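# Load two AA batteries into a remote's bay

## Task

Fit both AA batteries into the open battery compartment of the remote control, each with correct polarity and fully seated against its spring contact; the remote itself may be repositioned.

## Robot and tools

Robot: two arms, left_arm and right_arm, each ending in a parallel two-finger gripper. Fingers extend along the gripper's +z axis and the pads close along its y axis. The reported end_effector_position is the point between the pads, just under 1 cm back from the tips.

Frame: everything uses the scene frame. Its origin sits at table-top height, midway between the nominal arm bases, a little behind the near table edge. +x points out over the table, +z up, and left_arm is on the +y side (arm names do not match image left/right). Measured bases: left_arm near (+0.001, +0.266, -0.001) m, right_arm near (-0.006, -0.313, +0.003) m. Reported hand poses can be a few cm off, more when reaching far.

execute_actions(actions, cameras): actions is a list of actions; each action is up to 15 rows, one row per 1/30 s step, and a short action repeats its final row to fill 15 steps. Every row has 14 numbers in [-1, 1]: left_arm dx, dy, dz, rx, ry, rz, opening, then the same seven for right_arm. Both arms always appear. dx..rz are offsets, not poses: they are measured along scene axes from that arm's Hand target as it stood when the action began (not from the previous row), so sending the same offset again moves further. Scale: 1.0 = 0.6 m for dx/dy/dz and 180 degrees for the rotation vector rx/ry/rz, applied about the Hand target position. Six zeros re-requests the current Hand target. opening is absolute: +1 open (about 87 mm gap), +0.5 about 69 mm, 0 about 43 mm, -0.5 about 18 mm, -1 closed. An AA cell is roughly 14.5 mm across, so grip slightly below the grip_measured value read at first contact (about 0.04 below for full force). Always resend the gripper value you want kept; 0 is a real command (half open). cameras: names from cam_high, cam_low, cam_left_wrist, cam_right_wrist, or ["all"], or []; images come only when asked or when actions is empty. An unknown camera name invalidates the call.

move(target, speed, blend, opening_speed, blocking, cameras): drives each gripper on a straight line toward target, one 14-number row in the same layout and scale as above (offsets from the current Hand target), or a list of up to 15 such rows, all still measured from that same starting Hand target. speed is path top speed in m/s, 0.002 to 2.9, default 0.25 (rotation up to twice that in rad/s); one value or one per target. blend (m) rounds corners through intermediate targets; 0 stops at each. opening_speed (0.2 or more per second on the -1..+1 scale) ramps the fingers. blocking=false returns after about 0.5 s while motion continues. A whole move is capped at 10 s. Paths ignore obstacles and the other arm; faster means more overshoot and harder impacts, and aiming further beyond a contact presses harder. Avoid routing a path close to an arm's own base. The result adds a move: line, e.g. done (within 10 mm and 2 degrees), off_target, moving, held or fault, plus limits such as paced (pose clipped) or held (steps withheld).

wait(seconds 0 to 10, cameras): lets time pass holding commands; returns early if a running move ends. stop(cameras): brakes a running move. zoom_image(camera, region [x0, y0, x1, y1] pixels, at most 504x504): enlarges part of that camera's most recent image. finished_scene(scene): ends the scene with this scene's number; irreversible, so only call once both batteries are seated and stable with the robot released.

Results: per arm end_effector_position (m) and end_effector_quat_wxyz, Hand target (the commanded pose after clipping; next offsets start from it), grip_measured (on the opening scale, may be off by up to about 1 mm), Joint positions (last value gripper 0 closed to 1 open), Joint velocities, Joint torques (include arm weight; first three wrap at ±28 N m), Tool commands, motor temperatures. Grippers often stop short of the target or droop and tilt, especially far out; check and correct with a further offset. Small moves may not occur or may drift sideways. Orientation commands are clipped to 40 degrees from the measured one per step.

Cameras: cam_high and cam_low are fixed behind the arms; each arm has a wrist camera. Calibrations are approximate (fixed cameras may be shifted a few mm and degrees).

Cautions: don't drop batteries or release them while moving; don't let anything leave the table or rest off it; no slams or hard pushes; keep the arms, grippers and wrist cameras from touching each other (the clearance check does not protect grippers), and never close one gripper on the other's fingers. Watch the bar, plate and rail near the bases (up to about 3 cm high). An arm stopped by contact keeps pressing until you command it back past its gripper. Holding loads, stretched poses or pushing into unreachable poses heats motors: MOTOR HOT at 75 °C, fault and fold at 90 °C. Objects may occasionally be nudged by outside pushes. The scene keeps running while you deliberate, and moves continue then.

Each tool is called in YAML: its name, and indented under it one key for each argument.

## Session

execute_actions:
  actions: []

zoom_image:
  camera: "cam_high"
  region: [180, 150, 500, 390]

Scene clock: 0.00 s.
left_arm: end_effector_position=(+0.3815, +0.2671, +0.0238) grip_measured=+1.000 end_effector_quat_wxyz=(+0.543, -0.021, +0.838, +0.041) | right_arm: end_effector_position=(+0.3816, -0.3134, +0.0398) grip_measured=+1.000 end_effector_quat_wxyz=(+0.572, -0.007, +0.818, -0.052)
Joint positions: left_arm=[-0.038 1.574 0.374 0.811 -0.14 -0.025 1] | right_arm=[0.06 1.627 0.369 0.916 0.144 -0.05 1]
Joint velocities: within noise
Joint torques (N m): no reading
Motor temperatures (°C): left_arm=[23 21 23 21 19 20 19] | right_arm=[22 20 24 20 19 21 22]
Heat: left arm: 23 °C; right arm: 24 °C.
Hand target: left_arm +0.3820, +0.2675, +0.0254; +0.544, -0.022, +0.838, +0.041 | right_arm +0.3859, -0.3130, +0.0478; +0.582, -0.006, +0.811, -0.051
Tool commands: left_gripper/opening=+1.0 right_gripper/opening=+1.0
camera_calibration:
cam_left_wrist: T_world_to_cam=[[0.094143, -0.994792, -0.0390578, 0.230128], [-0.949151, -0.0778469, -0.305046, 0.413461], [0.300417, 0.0657897, -0.951536, 0.0349938], [0, 0, 0, 1]] pos_world=[0.360259, 0.258814, 0.168411]
cam_right_wrist: T_world_to_cam=[[-0.0391975, -0.994967, 0.0922151, -0.301563], [-0.938431, 0.00495498, -0.345432, 0.394708], [0.343237, -0.100077, -0.933902, 0.021794], [0, 0, 0, 1]] pos_world=[0.351105, -0.29982, 0.184507]

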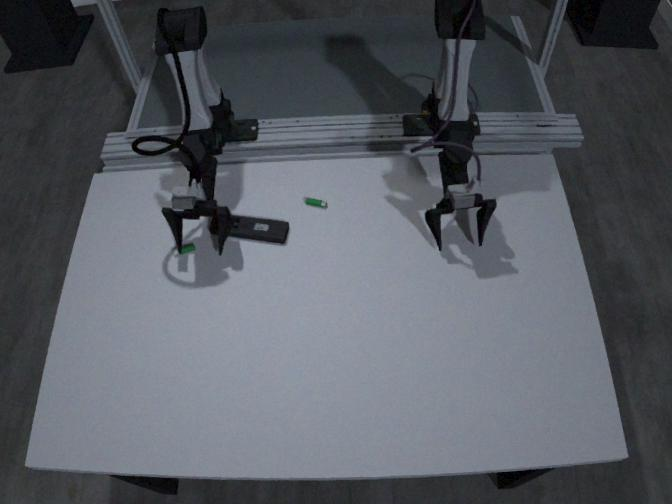

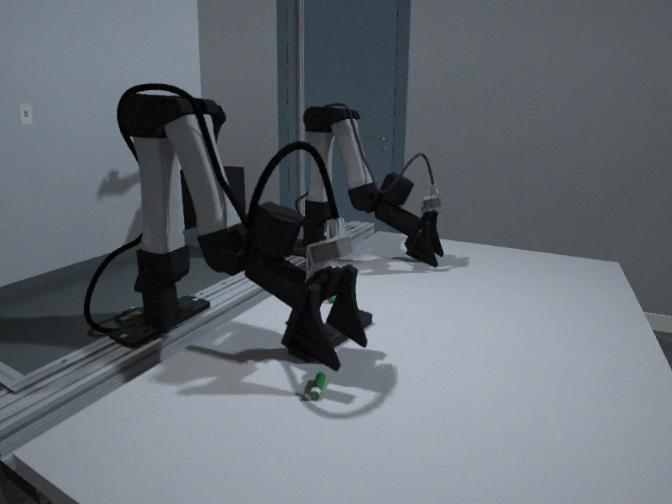

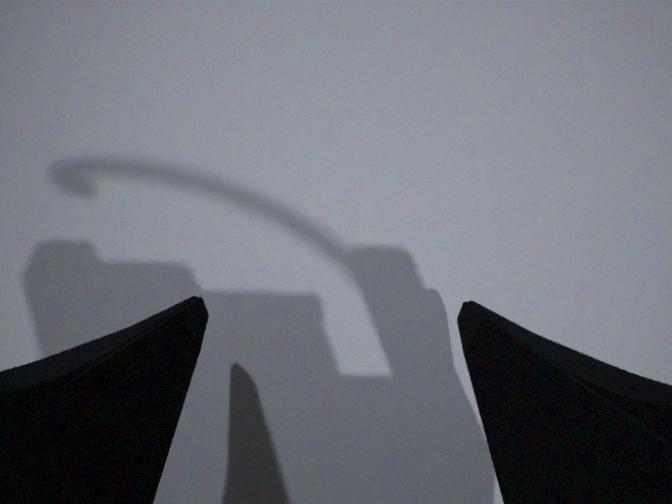

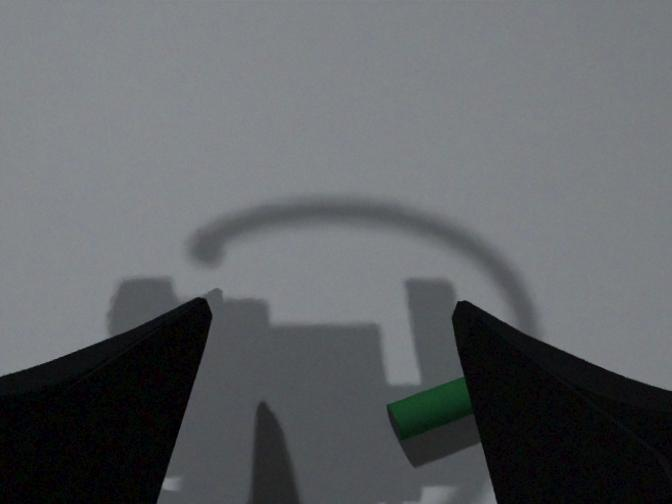

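Scaled by 1.575.

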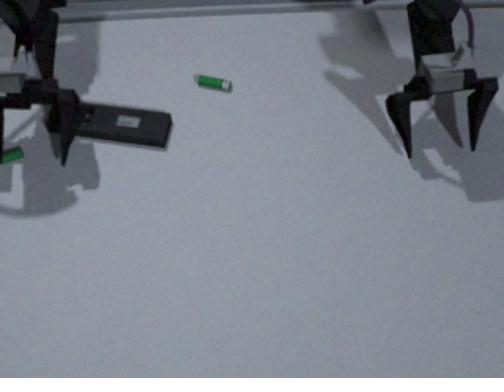

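move:
  target: [-0.1, -0.05, 0.2, 0, 0, 0, 0.2, 0, 0, 0.25, 0, 0, 0, 1.0]
  speed: 0.25
  cameras: ["cam_high","cam_right_wrist"]

zoom_image:
  camera: "cam_high"
  region: [150, 170, 350, 290]

Scene clock: 15.27 s.
left_arm: end_effector_position=(+0.3199, +0.2382, +0.1376) grip_measured=+0.200 end_effector_quat_wxyz=(+0.541, -0.017, +0.840, +0.039) | right_arm: end_effector_position=(+0.3796, -0.3141, +0.1805) grip_measured=+1.000 end_effector_quat_wxyz=(+0.565, -0.008, +0.823, -0.052)
Joint positions: left_arm=[-0.213 0.896 0.517 -0.028 -0.293 -0.089 0.6] | right_arm=[0.06 1.179 0.736 0.083 0.144 -0.05 1]
Joint torques (N m): left_arm=[-1.05 -1.4 8.96 1.92 -0.27 -0.15] | right_arm=[0.5 -4.51 9.92 2.27 0.04 0.09]
Heat: left arm: 24 °C; right arm: 26 °C.
Hand target: left_arm +0.3220, +0.2375, +0.1453; +0.544, -0.022, +0.838, +0.041 | right_arm +0.3860, -0.3130, +0.1978; +0.582, -0.006, +0.811, -0.051
Off the commanded pose: left_arm 0.008 m, 1 deg | right_arm 0.018 m, 2 deg.
move: off_target (right_arm)
camera_calibration:
cam_right_wrist: T_world_to_cam=[[-0.0372387, -0.994798, 0.0948123, -0.31634], [-0.944239, 0.00396719, -0.329236, 0.440337], [0.327148, -0.101786, -0.939475, 0.160374], [0, 0, 0, 1]] pos_world=[0.351538, -0.300117, 0.325636]
Images, in order (width x height): cam_high 672x504, cam_right_wrist 672x504.

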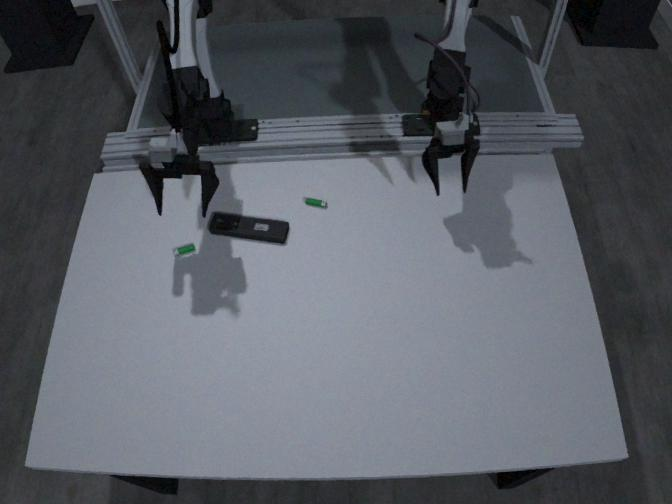

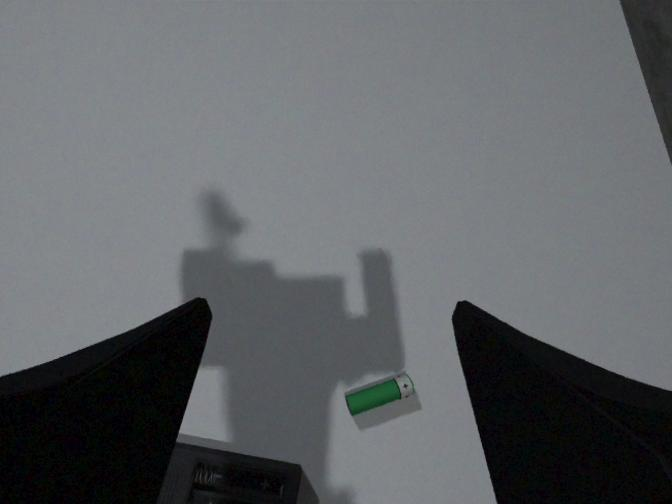

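Scaled by 2.520.

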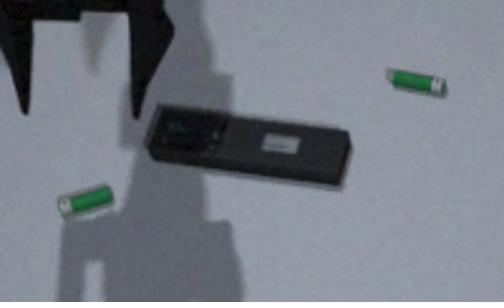

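move:
  target: [-0.12, -0.499, -0.0755, 0.3271, 0.2726, -0.5424, -0.2, -0.045, -0.0917, -0.163, 0.2769, 0.3184, -0.3479, -0.2]
  speed: 0.3
  cameras: ["cam_left_wrist","cam_right_wrist"]

Scene clock: 93.67 s.
left_arm: end_effector_position=(+0.2554, -0.0585, +0.1006) grip_measured=-0.200 end_effector_quat_wxyz=(+0.008, +0.809, +0.588, +0.008) | right_arm: end_effector_position=(+0.3547, -0.3680, +0.0976) grip_measured=-0.200 end_effector_quat_wxyz=(+0.003, +0.581, +0.814, -0.005)
Joint positions: left_arm=[-0.987 2.188 2.087 -1.425 -0.041 0.879 0.4] | right_arm=[-0.25 2.003 1.743 -1.301 0.013 0.999 0.4]
Joint torques (N m): left_arm=[-1.03 -11.06 7.2 0.32 0.27 0.03] | right_arm=[-0.06 -9.59 8.44 0.26 -0.05 0.2]
Motor temperatures (°C): left_arm=[23 22 32 27 20 20 19] | right_arm=[22 22 31 26 19 21 22]
Heat: left arm: 32 °C; right arm: 31 °C.
Hand target: left_arm +0.2501, -0.0619, +0.1000; +0.000, +0.814, +0.581, +0.000 | right_arm +0.3588, -0.3680, +0.1000; +0.000, +0.588, +0.809, +0.000
Off the commanded pose: left_arm 0.006 m, 2 deg | right_arm 0.005 m, 1 deg.
move: done
camera_calibration:
cam_left_wrist: T_world_to_cam=[[-0.954165, 0.297485, -0.0327509, 0.263786], [0.173886, 0.640116, 0.748341, -0.0589997], [0.243585, 0.708346, -0.662505, 0.190321], [0, 0, 0, 1]] pos_world=[0.215595, -0.175519, 0.17888]
cam_right_wrist: T_world_to_cam=[[-0.944725, -0.327847, -0.00320487, 0.213785], [-0.216985, 0.617878, 0.755741, 0.251859], [-0.245787, 0.714663, -0.654863, 0.561088], [0, 0, 0, 1]] pos_world=[0.394526, -0.486518, 0.177781]
Images, in order (width x height): cam_left_wrist 672x504, cam_right_wrist 672x504.

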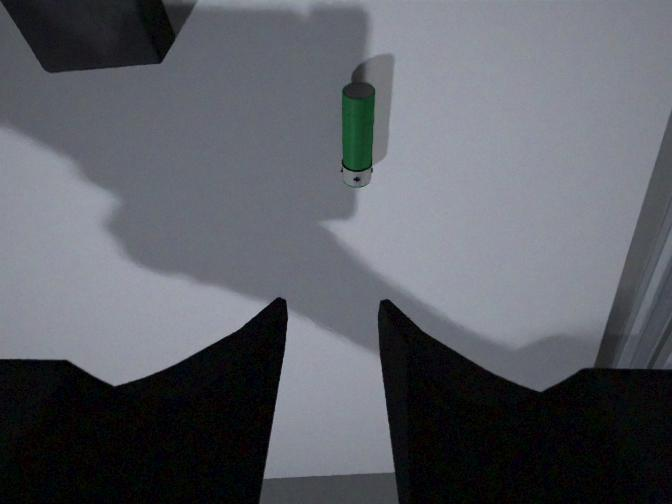

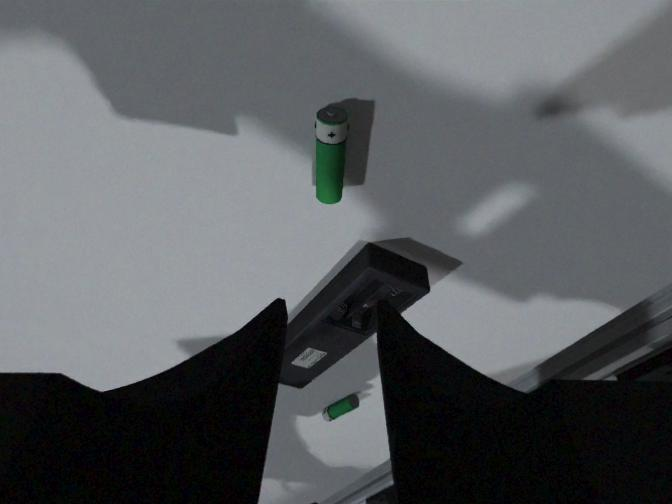

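move:
  target: [-0.0137, -0.004, -0.08, 0, 0, 0, -0.2, 0.0053, -0.0233, -0.08, 0, 0, -0.008, -0.2]
  speed: 0.15
  cameras: ["cam_left_wrist","cam_right_wrist"]

Scene clock: 119.60 s.
left_arm: end_effector_position=(+0.2481, -0.0601, +0.0558) grip_measured=-0.200 end_effector_quat_wxyz=(+0.000, +0.813, +0.582, +0.009) | right_arm: end_effector_position=(+0.3585, -0.3815, +0.0560) grip_measured=-0.200 end_effector_quat_wxyz=(-0.001, +0.594, +0.804, -0.006)
Joint positions: left_arm=[-1.002 2.188 1.907 -1.262 -0.041 0.879 0.4] | right_arm=[-0.284 2.052 1.648 -1.165 0.012 0.999 0.4]
Joint torques (N m): left_arm=[-1.29 -12.4 4.37 0.64 0.26 -0.12] | right_arm=[-0.13 -10.48 5.59 0.61 -0.04 0.11]
Motor temperatures (°C): left_arm=[23 30 31 25 20 20 19] | right_arm=[22 26 32 24 19 21 22]
Heat: left arm: 31 °C; right arm: 32 °C.
Hand target: left_arm +0.2418, -0.0643, +0.0520; +0.000, +0.814, +0.580, +0.000 | right_arm +0.3622, -0.3820, +0.0520; +0.000, +0.598, +0.801, +0.000
Off the commanded pose: left_arm 0.008 m, 1 deg | right_arm 0.005 m, 1 deg.
move: done
camera_calibration:
cam_left_wrist: T_world_to_cam=[[-0.949626, 0.312716, -0.020463, 0.254909], [0.190347, 0.627436, 0.755045, -0.0284126], [0.248954, 0.713115, -0.655354, 0.162195], [0, 0, 0, 1]] pos_world=[0.207097, -0.177551, 0.132964]
cam_right_wrist: T_world_to_cam=[[-0.955191, -0.295978, 0.00277391, 0.228419], [-0.190709, 0.622575, 0.758967, 0.284643], [-0.226364, 0.724429, -0.651123, 0.540962], [0, 0, 0, 1]] pos_world=[0.394922, -0.501493, 0.135564]
Images, in order (width x height): cam_left_wrist 672x504, cam_right_wrist 672x504.

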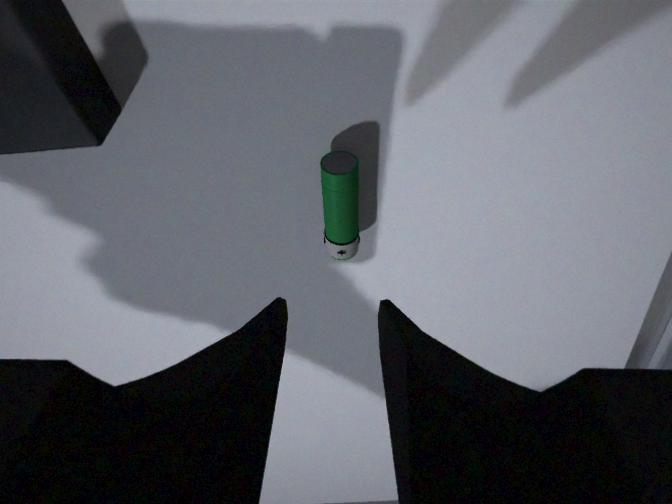

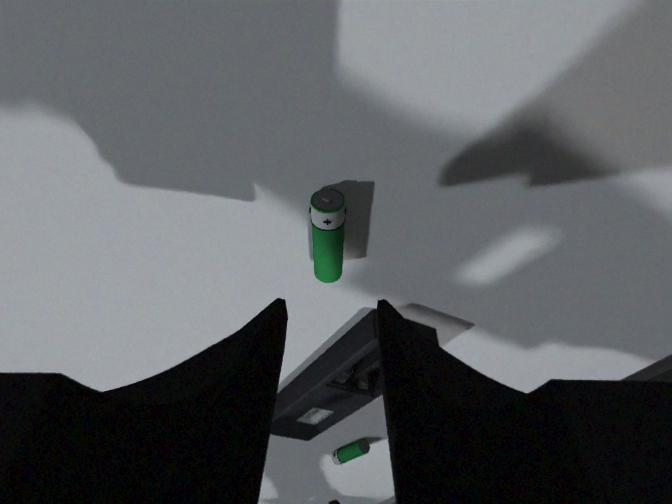

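move:
  target:
    - [-0.0122, -0.0105, -0.0742, 0, 0, 0, -0.2, 0.0043, -0.004, -0.0742, 0, 0, 0, -0.2]
    - [-0.0122, -0.0105, -0.0742, 0, 0, 0, -0.68, 0.0043, -0.004, -0.0742, 0, 0, 0, -0.68]
  speed: 0.1
  opening_speed: 0.6
  cameras: ["cam_left_wrist","cam_right_wrist"]

Scene clock: 134.23 s.
left_arm: end_effector_position=(+0.2412, -0.0668, +0.0137) grip_measured=-0.677 end_effector_quat_wxyz=(+0.003, +0.813, +0.582, +0.008) | right_arm: end_effector_position=(+0.3624, -0.3822, +0.0128) grip_measured=-0.677 end_effector_quat_wxyz=(-0.002, +0.596, +0.803, -0.001)
Joint positions: left_arm=[-1.021 2.218 1.788 -1.107 -0.041 0.86 0.161] | right_arm=[-0.288 2.106 1.553 -1.014 0.001 0.999 0.162]
Joint torques (N m): left_arm=[-1.29 -11.85 4.52 0.66 0.26 -0.12] | right_arm=[-0.13 -10.58 5.34 0.64 0.06 0.07]
Heat: left arm: 34 °C; right arm: 31 °C.
Hand target: left_arm +0.2346, -0.0705, +0.0075; +0.000, +0.814, +0.580, +0.000 | right_arm +0.3646, -0.3844, +0.0074; +0.000, +0.598, +0.801, +0.000
Off the commanded pose: left_arm 0.010 m, 1 deg | right_arm 0.006 m, 0 deg.
move: done
camera_calibration:
cam_left_wrist: T_world_to_cam=[[-0.949736, 0.312099, -0.0243955, 0.249736], [0.188174, 0.631427, 0.752257, 0.00967688], [0.250183, 0.709855, -0.658418, 0.140575], [0, 0, 0, 1]] pos_world=[0.200193, -0.183841, 0.0913702]
cam_right_wrist: T_world_to_cam=[[-0.956435, -0.291908, -0.00476281, 0.234141], [-0.191721, 0.615701, 0.7643, 0.316232], [-0.220173, 0.731917, -0.644843, 0.514773], [0, 0, 0, 1]] pos_world=[0.397907, -0.503127, 0.0913668]
Images, in order (width x height): cam_left_wrist 672x504, cam_right_wrist 672x504.

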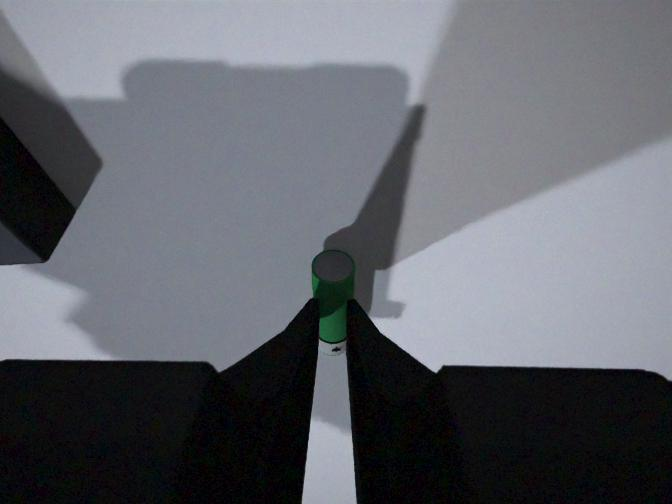

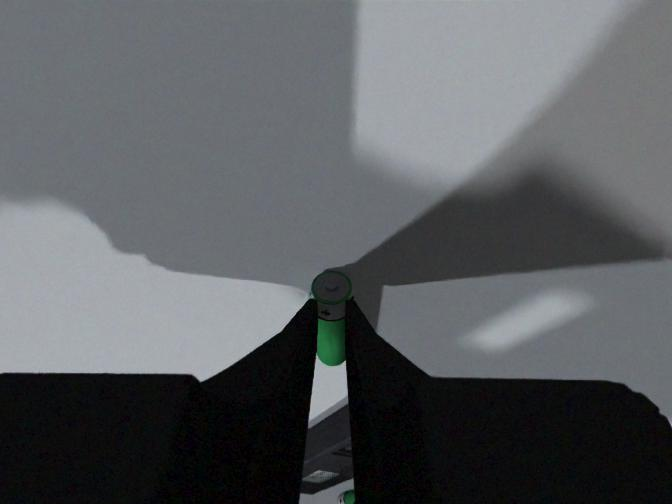

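move:
  target: [0, 0, 0, 0, 0, 0, -0.8, 0, 0, 0, 0, 0, 0, -0.8]
  opening_speed: 0.4
  cameras: ["cam_left_wrist","cam_right_wrist"]

Scene clock: 145.67 s.
left_arm: end_effector_position=(+0.2417, -0.0669, +0.0152) grip_measured=-0.798 end_effector_quat_wxyz=(+0.005, +0.813, +0.582, +0.009) | right_arm: end_effector_position=(+0.3644, -0.3813, +0.0142) grip_measured=-0.798 end_effector_quat_wxyz=(-0.002, +0.597, +0.802, +0.005)
Joint positions: left_arm=[-1.021 2.214 1.788 -1.107 -0.042 0.859 0.101] | right_arm=[-0.289 2.106 1.558 -1.014 -0.01 0.999 0.101]
Joint torques (N m): left_arm=[-1.32 -11.49 4.52 0.68 0.28 -0.12] | right_arm=[0.03 -10.55 4.9 0.65 0.15 0.07]
Motor temperatures (°C): left_arm=[23 35 29 24 20 20 19] | right_arm=[22 27 31 23 19 21 22]
Heat: left arm: 35 °C; right arm: 31 °C.
Hand target: left_arm +0.2345, -0.0705, +0.0075; +0.000, +0.814, +0.581, +0.000 | right_arm +0.3646, -0.3843, +0.0075; +0.000, +0.598, +0.802, +0.000
Off the commanded pose: left_arm 0.011 m, 1 deg | right_arm 0.007 m, 1 deg.
move: off_target (left_arm)
camera_calibration:
cam_left_wrist: T_world_to_cam=[[-0.949789, 0.311607, -0.0283263, 0.250246], [0.185422, 0.633464, 0.751227, 0.00937714], [0.252031, 0.708255, -0.659435, 0.141075], [0, 0, 0, 1]] pos_world=[0.200387, -0.183835, 0.0930739]
cam_right_wrist: T_world_to_cam=[[-0.956702, -0.290706, -0.014545, 0.237029], [-0.196867, 0.609456, 0.767989, 0.314477], [-0.214394, 0.7376, -0.640298, 0.515452], [0, 0, 0, 1]] pos_world=[0.399187, -0.502951, 0.0919758]
Images, in order (width x height): cam_left_wrist 672x504, cam_right_wrist 672x504.

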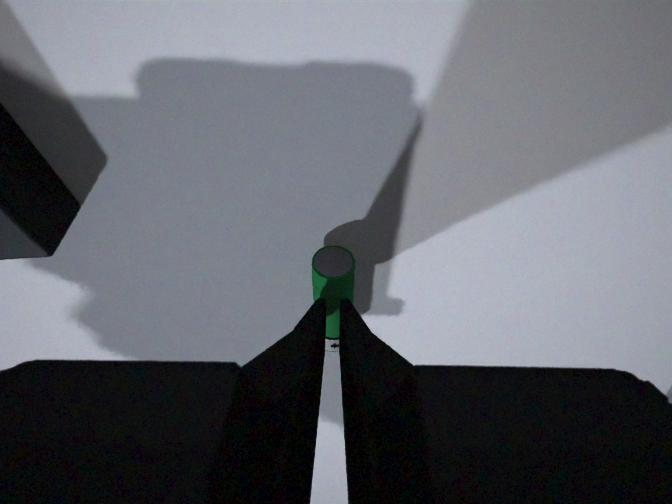

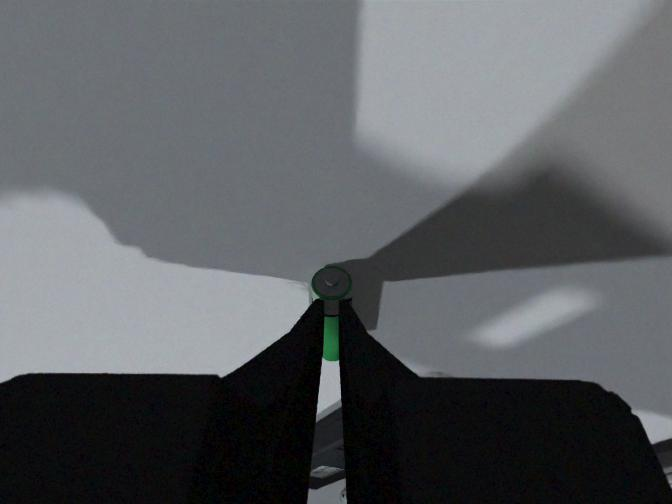

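move:
  target:
    - [0, 0, 0.002, 0, 0, 0, -0.2, 0, 0, 0.002, 0, 0, 0, -0.2]
    - [0, 0, -0.0075, 0, 0, 0, -0.2, 0, 0, -0.0068, 0, 0, 0, -0.2]
  opening_speed: 0.8
  speed: 0.05
  cameras: ["cam_left_wrist","cam_right_wrist"]

Scene clock: 153.80 s.
left_arm: end_effector_position=(+0.2423, -0.0679, +0.0130) grip_measured=-0.200 end_effector_quat_wxyz=(+0.008, +0.813, +0.582, +0.009) | right_arm: end_effector_position=(+0.3642, -0.3811, +0.0116) grip_measured=-0.200 end_effector_quat_wxyz=(-0.001, +0.597, +0.802, +0.006)
Joint positions: left_arm=[-1.021 2.214 1.779 -1.092 -0.043 0.859 0.4] | right_arm=[-0.289 2.106 1.547 -1 -0.01 0.999 0.4]
Joint torques (N m): left_arm=[-1.28 -11.11 4.31 0.69 0.27 -0.12] | right_arm=[0.03 -10.07 5.12 0.64 0.15 0.07]
Heat: left arm: 35 °C; right arm: 30 °C.
Hand target: left_arm +0.2346, -0.0706, +0.0031; +0.000, +0.814, +0.581, +0.000 | right_arm +0.3646, -0.3843, +0.0034; +0.000, +0.598, +0.802, +0.000
Off the commanded pose: left_arm 0.013 m, 1 deg | right_arm 0.009 m, 1 deg.
move: off_target (left_arm)
camera_calibration:
cam_left_wrist: T_world_to_cam=[[-0.949738, 0.311259, -0.0333927, 0.251144], [0.182609, 0.637494, 0.748502, 0.0125072], [0.254265, 0.704783, -0.662291, 0.139448], [0, 0, 0, 1]] pos_world=[0.20078, -0.184425, 0.0913802]
cam_right_wrist: T_world_to_cam=[[-0.956666, -0.290681, -0.0171919, 0.236895], [-0.198964, 0.609425, 0.767473, 0.317134], [-0.212612, 0.737636, -0.640851, 0.512913], [0, 0, 0, 1]] pos_world=[0.39878, -0.502752, 0.0893813]
Images, in order (width x height): cam_left_wrist 672x504, cam_right_wrist 672x504.

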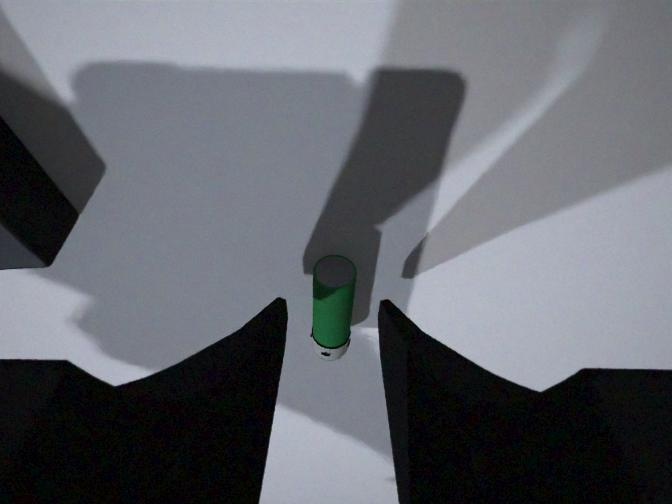

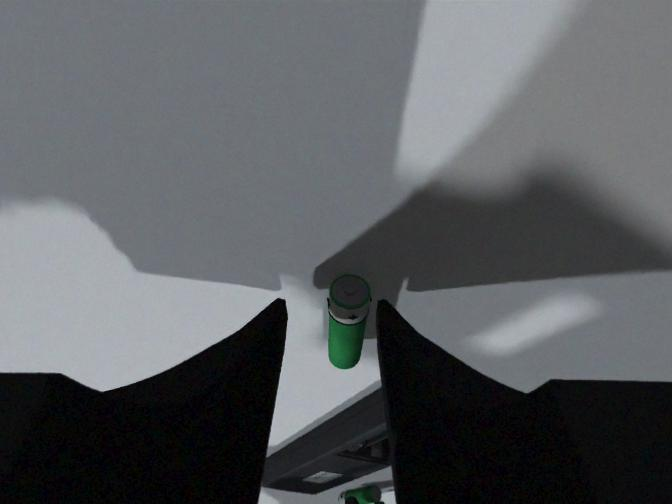

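move:
  target:
    - [0, 0, -0.0067, 0, 0, 0, -0.2, 0, 0, -0.0035, 0, 0, 0, -0.2]
    - [0, 0, -0.0067, 0, 0, 0, -0.68, 0, 0, -0.0035, 0, 0, 0, -0.68]
  opening_speed: 0.5
  speed: 0.05
  cameras: ["cam_left_wrist","cam_right_wrist"]

Scene clock: 162.60 s.
left_arm: end_effector_position=(+0.2421, -0.0678, +0.0076) grip_measured=-0.582 end_effector_quat_wxyz=(+0.007, +0.813, +0.582, +0.009) | right_arm: end_effector_position=(+0.3660, -0.3816, +0.0114) grip_measured=-0.633 end_effector_quat_wxyz=(+0.003, +0.597, +0.802, +0.007)
Joint positions: left_arm=[-1.021 2.222 1.77 -1.078 -0.043 0.859 0.209] | right_arm=[-0.289 2.106 1.547 -0.993 -0.01 0.999 0.183]
Joint torques (N m): left_arm=[-1.22 -11.47 4.34 0.67 0.27 -0.12] | right_arm=[0.01 -9.84 4.72 0.67 0.15 0.07]
Heat: left arm: 35 °C; right arm: 30 °C.
Hand target: left_arm +0.2346, -0.0706, -0.0011; +0.000, +0.814, +0.581, +0.000 | right_arm +0.3646, -0.3843, +0.0013; +0.000, +0.598, +0.802, +0.000
Off the commanded pose: left_arm 0.012 m, 1 deg | right_arm 0.011 m, 1 deg.
move: off_target (left_arm, right_arm); target 2's new opening was sent with left_arm's hand 0.012 m and 1 deg from that target
camera_calibration:
cam_left_wrist: T_world_to_cam=[[-0.949781, 0.311367, -0.0310883, 0.250725], [0.183812, 0.635562, 0.749849, 0.0161471], [0.253237, 0.706478, -0.660878, 0.136168], [0, 0, 0, 1]] pos_world=[0.200683, -0.18453, 0.0856772]
cam_right_wrist: T_world_to_cam=[[-0.956527, -0.290714, -0.0232688, 0.238392], [-0.204296, 0.610973, 0.764836, 0.32044], [-0.208132, 0.73634, -0.643804, 0.511543], [0, 0, 0, 1]] pos_world=[0.399962, -0.503146, 0.0897965]
Images, in order (width x height): cam_left_wrist 672x504, cam_right_wrist 672x504.

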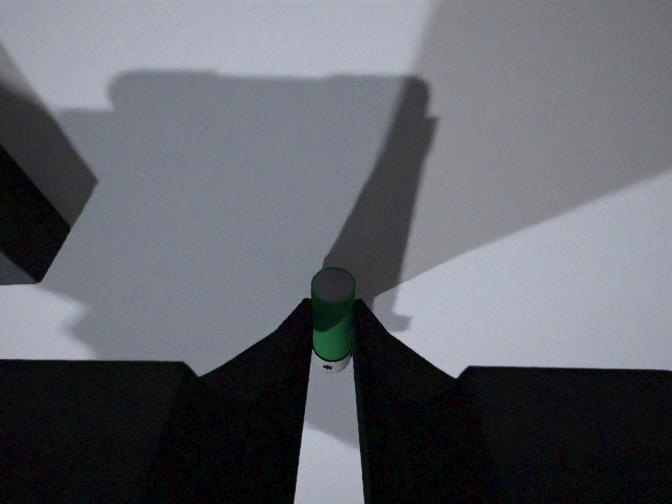

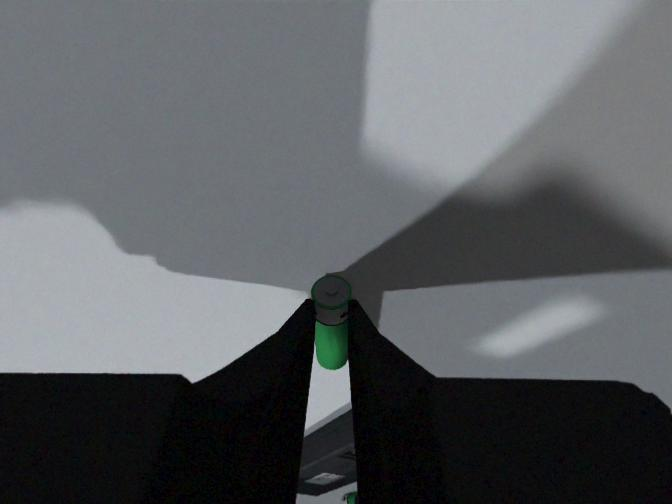

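move:
  target:
    - [0,0,0.1,0,0,0,-0.68,0.003,0.006,-0.009,0,0,0,-0.2]
    - [0,0,0.1,0,0,0.247,-0.68,0.003,0.006,-0.009,0,0,0,-0.68]
    - [0,0,0.1,0,0,0.494,-0.68,0.003,0.006,0.1,0,0,0,-0.68]
  speed: 0.2
  blend: [0, 0, 0]
  opening_speed: 0.6
  cameras: ["cam_right_wrist", "cam_left_wrist", "cam_high"]

Scene clock: 205.60 s.
left_arm: end_effector_position=(+0.2369, -0.0718, +0.0543) grip_measured=-0.582 end_effector_quat_wxyz=(+0.004, +0.182, +0.983, +0.008) | right_arm: end_effector_position=(+0.3578, -0.3793, +0.0364) grip_measured=-0.593 end_effector_quat_wxyz=(-0.032, +0.596, +0.802, -0.006)
Joint positions: left_arm=[-0.907 2.251 2.012 -1.305 -0.038 -0.559 0.209] | right_arm=[-0.289 2.12 1.662 -1.169 -0.01 0.999 0.204]
Joint torques (N m): left_arm=[0.35 -14.6 4.38 0.5 0.17 -0.13] | right_arm=[0.96 -16.91 8.21 0.11 0.15 0.17]
Motor temperatures (°C): left_arm=[23 41 29 24 20 20 20] | right_arm=[22 30 29 22 19 21 23]
Heat: left arm: 41 °C; right arm: 30 °C.
Hand target: left_arm +0.2346, -0.0706, +0.0590; +0.000, +0.175, +0.985, +0.000 | right_arm +0.3664, -0.3807, +0.0613; +0.000, +0.598, +0.802, +0.000
Off the commanded pose: left_arm 0.005 m, 1 deg | right_arm 0.026 m, 4 deg.
move: off_target (right_arm)
camera_calibration:
cam_left_wrist: T_world_to_cam=[[-0.347249, -0.937387, -0.0269094, 0.0158247], [-0.635688, 0.214197, 0.741633, 0.148907], [-0.689433, 0.274638, -0.670266, 0.364024], [0, 0, 0, 1]] pos_world=[0.351124, -0.117036, 0.133984]
cam_right_wrist: T_world_to_cam=[[-0.955943, -0.290927, 0.0391738, 0.229318], [-0.148704, 0.594976, 0.789868, 0.271409], [-0.253101, 0.749243, -0.612025, 0.543923], [0, 0, 0, 1]] pos_world=[0.397242, -0.502298, 0.109534]
Images, in order (width x height): cam_high 672x504, cam_left_wrist 672x504, cam_right_wrist 672x504.

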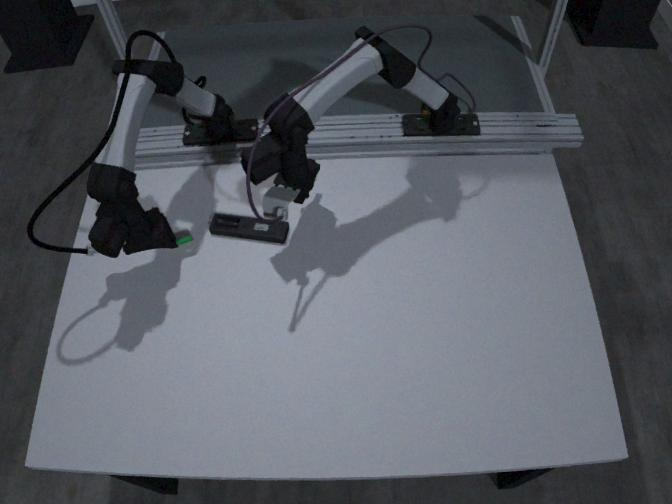

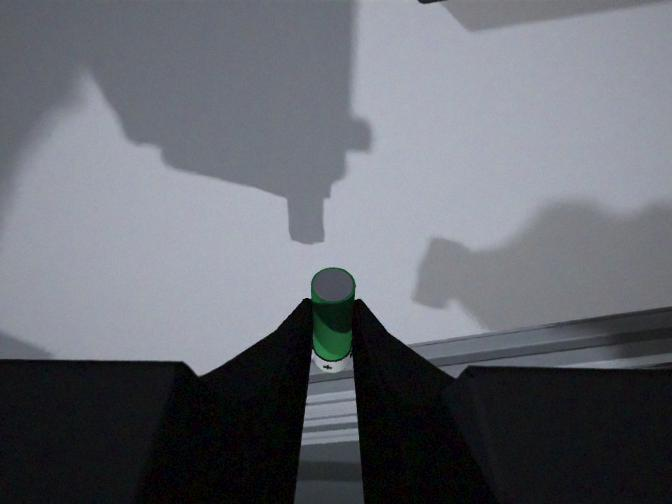

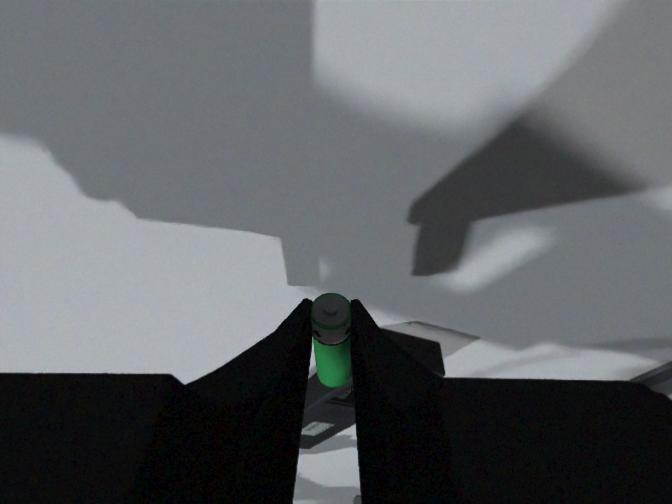

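move:
  target:
    - [0,0,-0.099,0,0,0,-0.68,0,0,0.05,0,0,0,-0.68]
    - [0,0,-0.099,0,0,0,-0.2,0,0,0.08,0,0,0,-0.68]
    - [0,0,0.06,0,0,0,-0.2,0,0,0.11,0,0,0,-0.68]
  speed: 0.15
  blend: [0, 0, 0]
  opening_speed: 0.8
  cameras: ["cam_left_wrist", "cam_high"]

Scene clock: 221.47 s.
left_arm: end_effector_position=(+0.2360, -0.0698, +0.0829) grip_measured=-0.200 end_effector_quat_wxyz=(-0.001, +0.180, +0.984, +0.010) | right_arm: end_effector_position=(+0.3635, -0.3810, +0.1069) grip_measured=-0.593 end_effector_quat_wxyz=(-0.025, +0.597, +0.802, -0.004)
Joint positions: left_arm=[-0.905 2.258 2.135 -1.432 -0.033 -0.562 0.4] | right_arm=[-0.289 2.102 1.919 -1.428 -0.01 0.999 0.204]
Joint torques (N m): left_arm=[0.05 -14.57 7.04 0.28 0.11 -0.13] | right_arm=[0.95 -15.49 8.32 0.12 0.14 0.17]
Motor temperatures (°C): left_arm=[23 45 28 23 20 20 20] | right_arm=[22 37 30 22 19 21 23]
Heat: left arm: 45 °C; right arm: 37 °C.
Hand target: left_arm +0.2346, -0.0706, +0.0950; +0.000, +0.175, +0.985, +0.000 | right_arm +0.3665, -0.3808, +0.1274; +0.000, +0.598, +0.802, +0.000
Off the commanded pose: left_arm 0.012 m, 1 deg | right_arm 0.021 m, 3 deg.
move: off_target (left_arm, right_arm)
camera_calibration:
cam_left_wrist: T_world_to_cam=[[-0.343795, -0.938594, -0.0291078, 0.0174637], [-0.628904, 0.207119, 0.749387, 0.124017], [-0.697341, 0.275941, -0.661492, 0.383232], [0, 0, 0, 1]] pos_world=[0.351242, -0.115045, 0.161077]
Images, in order (width x height): cam_high 672x504, cam_left_wrist 672x504.

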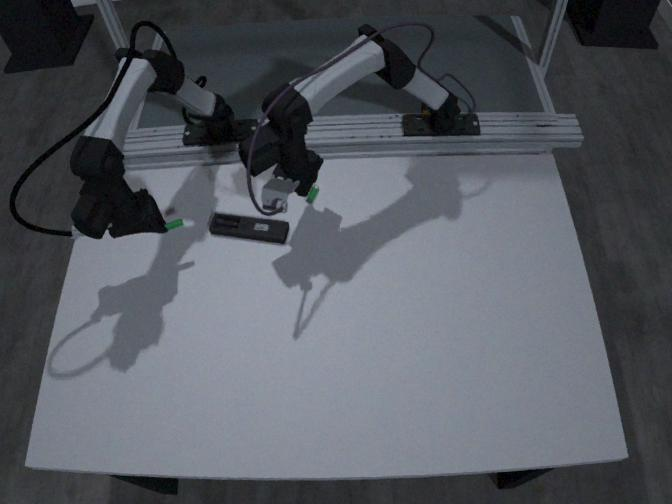

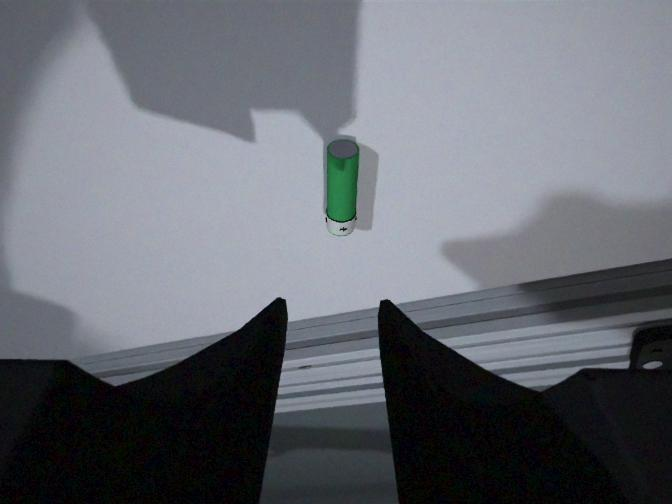

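move:
  target:
    - [0.06,0.02,0.09,0,0,0,0.2,0,0,0,0,0,0,-0.68]
    - [0.177,0.048,0.05,-0.3127,-0.1874,-0.3886,0.9,0,0,0,0,0,0,-0.68]
  speed: 0.3
  blend: [0.03, 0]
  opening_speed: 0.8
  cameras: ["cam_left_wrist", "cam_high"]

Scene clock: 236.97 s.
left_arm: end_effector_position=(+0.3399, -0.0422, +0.1250) grip_measured=+0.900 end_effector_quat_wxyz=(+0.334, +0.651, +0.568, -0.377) | right_arm: end_effector_position=(+0.3635, -0.3810, +0.1069) grip_measured=-0.593 end_effector_quat_wxyz=(-0.025, +0.597, +0.802, -0.004)
Joint positions: left_arm=[-0.445 1.875 1.478 -0.612 0.961 0.965 0.95] | right_arm=[-0.289 2.102 1.919 -1.428 -0.01 0.999 0.204]
Joint torques (N m): left_arm=[0.42 -9.36 6.91 1.17 0.77 0.07] | right_arm=[0.96 -15.5 8.32 0.12 0.15 0.17]
Heat: left arm: 45 °C; right arm: 41 °C.
Hand target: left_arm +0.3407, -0.0418, +0.1250; +0.333, +0.650, +0.565, -0.383 | right_arm +0.3665, -0.3808, +0.1274; +0.000, +0.598, +0.802, +0.000
Off the commanded pose: left_arm 0.001 m, 1 deg | right_arm 0.021 m, 3 deg.
move: off_target (right_arm)
camera_calibration:
cam_left_wrist: T_world_to_cam=[[-0.99316, 0.116747, -0.001684, 0.342071], [0.114434, 0.970424, -0.212562, 0.0517747], [-0.0231817, -0.211301, -0.977146, 0.26561], [0, 0, 0, 1]] pos_world=[0.339964, -0.0340555, 0.271121]
Images, in order (width x height): cam_high 672x504, cam_left_wrist 672x504.

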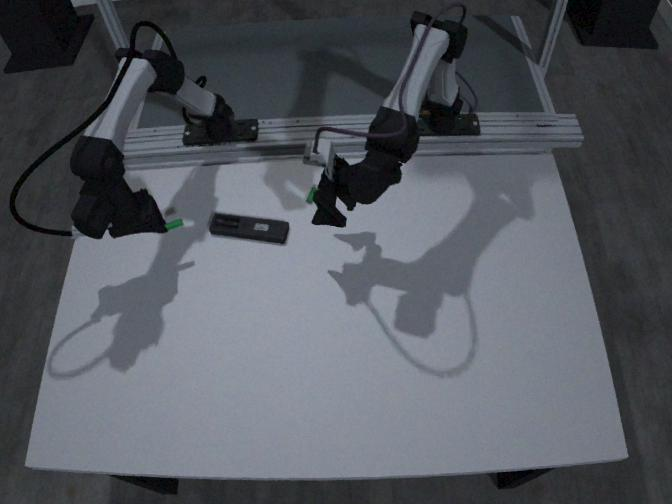

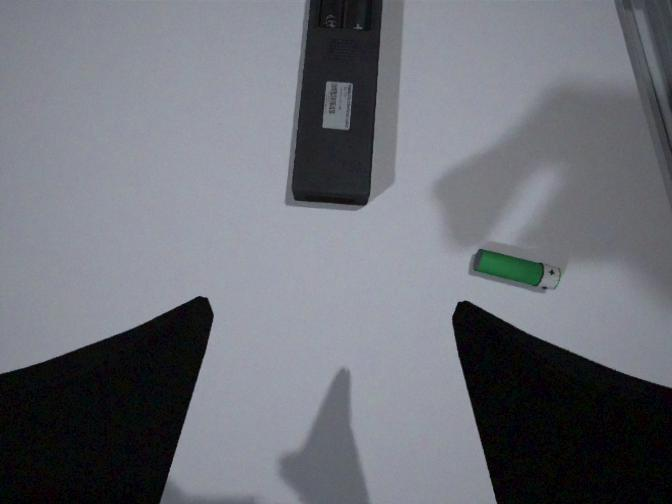

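move:
  target:
    - [-0.0095,-0.072,-0.1417,0,0,-0.011,0.8,0,0,0,0,0,0,-0.68]
    - [-0.0212,-0.162,-0.1917,0,0,-0.011,0.8,0,0,0,0,0,0,-0.68]
  speed: 0.18
  blend: [0.02, 0]
  cameras: ["cam_left_wrist"]

Scene clock: 257.97 s.
left_arm: end_effector_position=(+0.3216, -0.1345, +0.0111) grip_measured=+0.800 end_effector_quat_wxyz=(+0.320, +0.660, +0.553, -0.396) | right_arm: end_effector_position=(+0.3635, -0.3810, +0.1069) grip_measured=-0.593 end_effector_quat_wxyz=(-0.025, +0.597, +0.802, -0.004)
Joint positions: left_arm=[-0.644 2.167 1.398 -0.088 0.889 0.753 0.9] | right_arm=[-0.289 2.102 1.919 -1.428 -0.01 0.999 0.204]
Joint torques (N m): left_arm=[-0.49 -11.15 7.15 1.67 0.28 -0.1] | right_arm=[0.94 -15.51 8.32 0.12 0.15 0.17]
Motor temperatures (°C): left_arm=[23 42 30 24 20 20 19] | right_arm=[23 43 31 22 19 21 23]
Heat: left arm: 42 °C; right arm: 43 °C.
Hand target: left_arm +0.3280, -0.1390, +0.0098; +0.326, +0.660, +0.554, -0.389 | right_arm +0.3665, -0.3808, +0.1274; +0.000, +0.598, +0.802, +0.000
Off the commanded pose: left_arm 0.008 m, 1 deg | right_arm 0.021 m, 3 deg.
move: off_target (right_arm)
camera_calibration:
cam_left_wrist: T_world_to_cam=[[-0.985248, 0.169776, 0.0215088, 0.338873], [0.160745, 0.961228, -0.224059, 0.103361], [-0.0587146, -0.217296, -0.974338, 0.144937], [0, 0, 0, 1]] pos_world=[0.325769, -0.125391, 0.157088]
Images, in order (width x height): cam_left_wrist 672x504.

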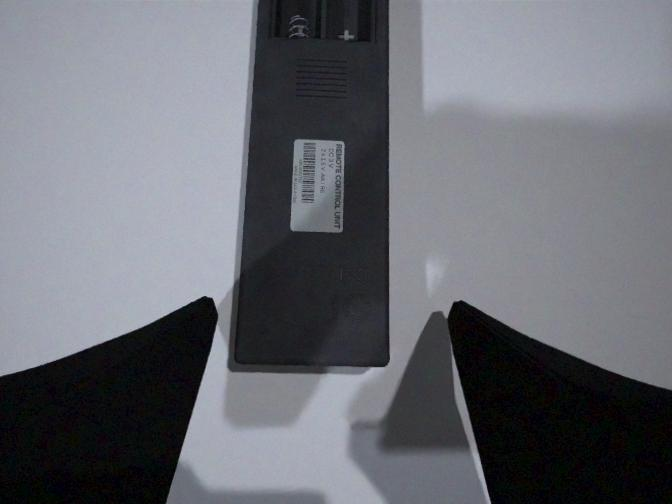

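move:
  target:
    - [0.009,-0.009,0.003,0,0,0,0.8,0,0,0,0,0,0,-0.68]
    - [0.009,-0.009,0.003,0,0,0,0.0,0,0,0,0,0,0,-0.68]
  speed: 0.1
  opening_speed: 0.8
  cameras: ["cam_left_wrist"]

Scene clock: 266.83 s.
left_arm: end_effector_position=(+0.3305, -0.1412, +0.0145) grip_measured=+0.096 end_effector_quat_wxyz=(+0.328, +0.660, +0.550, -0.394) | right_arm: end_effector_position=(+0.3635, -0.3810, +0.1069) grip_measured=-0.593 end_effector_quat_wxyz=(-0.025, +0.597, +0.802, -0.004)
Joint positions: left_arm=[-0.644 2.188 1.441 -0.087 0.887 0.749 0.548] | right_arm=[-0.289 2.102 1.919 -1.428 -0.01 0.999 0.204]
Joint torques (N m): left_arm=[-0.7 -11.41 7.42 1.48 0.27 -0.11] | right_arm=[0.96 -15.49 8.31 0.12 0.14 0.17]
Heat: left arm: 42 °C; right arm: 44 °C.
Hand target: left_arm +0.3334, -0.1444, +0.0118; +0.326, +0.660, +0.554, -0.389 | right_arm +0.3665, -0.3808, +0.1274; +0.000, +0.598, +0.802, +0.000
Off the commanded pose: left_arm 0.005 m, 1 deg | right_arm 0.021 m, 3 deg.
move: off_target (right_arm)
camera_calibration:
cam_left_wrist: T_world_to_cam=[[-0.986018, 0.166552, 0.00536243, 0.348745], [0.160747, 0.959147, -0.232805, 0.108951], [-0.0439174, -0.228688, -0.972509, 0.140866], [0, 0, 0, 1]] pos_world=[0.332542, -0.130369, 0.160488]
Images, in order (width x height): cam_left_wrist 672x504.

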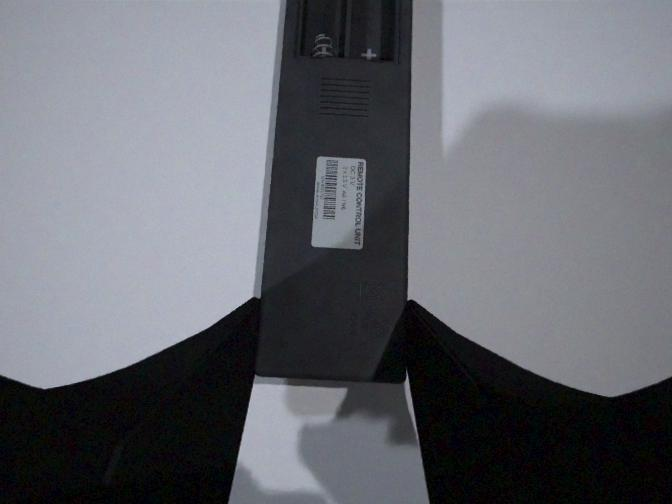

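move:
  target:
    - [0,0.005,0.022,0,0,0,-0.05,0,0,0,0,0,0,-0.68]
    - [-0.0523,0.244,0.026,0.0058,0.001,0.2664,-0.05,0,0,0,0,0,0,-0.68]
    - [-0.0523,0.244,0.006,0.0058,0.001,0.2664,-0.05,0,0,0,0,0,0,-0.68]
  speed: 0.15
  blend: [0.01, 0.005, 0]
  cameras: ["cam_left_wrist", "cam_high"]

Scene clock: 294.97 s.
left_arm: end_effector_position=(+0.2997, -0.0021, +0.0189) grip_measured=+0.096 end_effector_quat_wxyz=(+0.446, +0.388, +0.773, -0.228) | right_arm: end_effector_position=(+0.3635, -0.3810, +0.1069) grip_measured=-0.593 end_effector_quat_wxyz=(-0.025, +0.597, +0.802, -0.004)
Joint positions: left_arm=[-0.618 1.63 0.551 0.573 0.254 0.156 0.548] | right_arm=[-0.289 2.102 1.919 -1.428 -0.01 0.999 0.204]
Joint torques (N m): left_arm=[0.09 -6.02 4.01 2.29 -0.16 -0.12] | right_arm=[0.94 -15.53 8.32 0.12 0.15 0.17]
Heat: left arm: 43 °C; right arm: 46 °C.
Hand target: left_arm +0.3021, +0.0021, +0.0153; +0.450, +0.380, +0.778, -0.219 | right_arm +0.3665, -0.3808, +0.1274; +0.000, +0.598, +0.802, +0.000
Off the commanded pose: left_arm 0.006 m, 2 deg | right_arm 0.021 m, 3 deg.
move: off_target (right_arm); blend cut to 0.0067 m at target 1
camera_calibration:
cam_left_wrist: T_world_to_cam=[[-0.795304, -0.606128, 0.0100208, 0.236381], [-0.594747, 0.776959, -0.206425, 0.207051], [0.117334, -0.170131, -0.978411, 0.127501], [0, 0, 0, 1]] pos_world=[0.296178, 0.00409846, 0.165121]
Images, in order (width x height): cam_high 672x504, cam_left_wrist 672x504.

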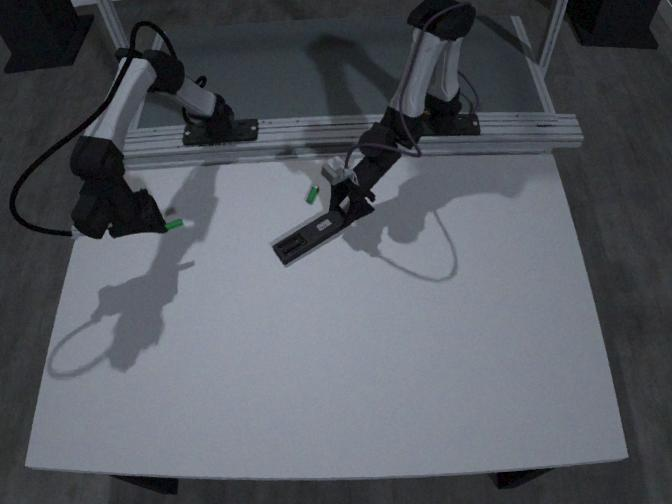

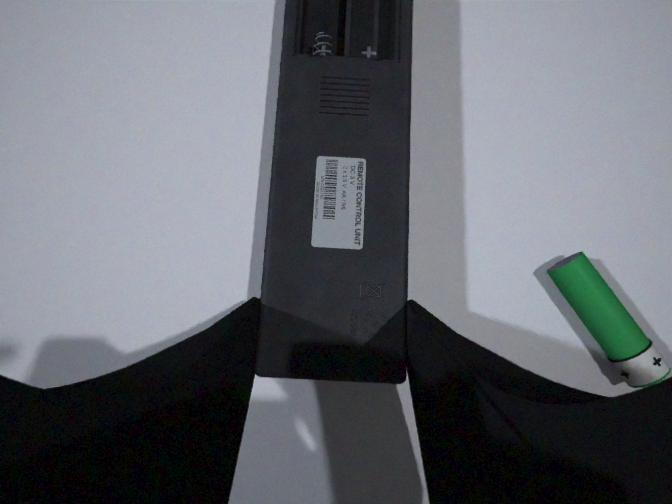

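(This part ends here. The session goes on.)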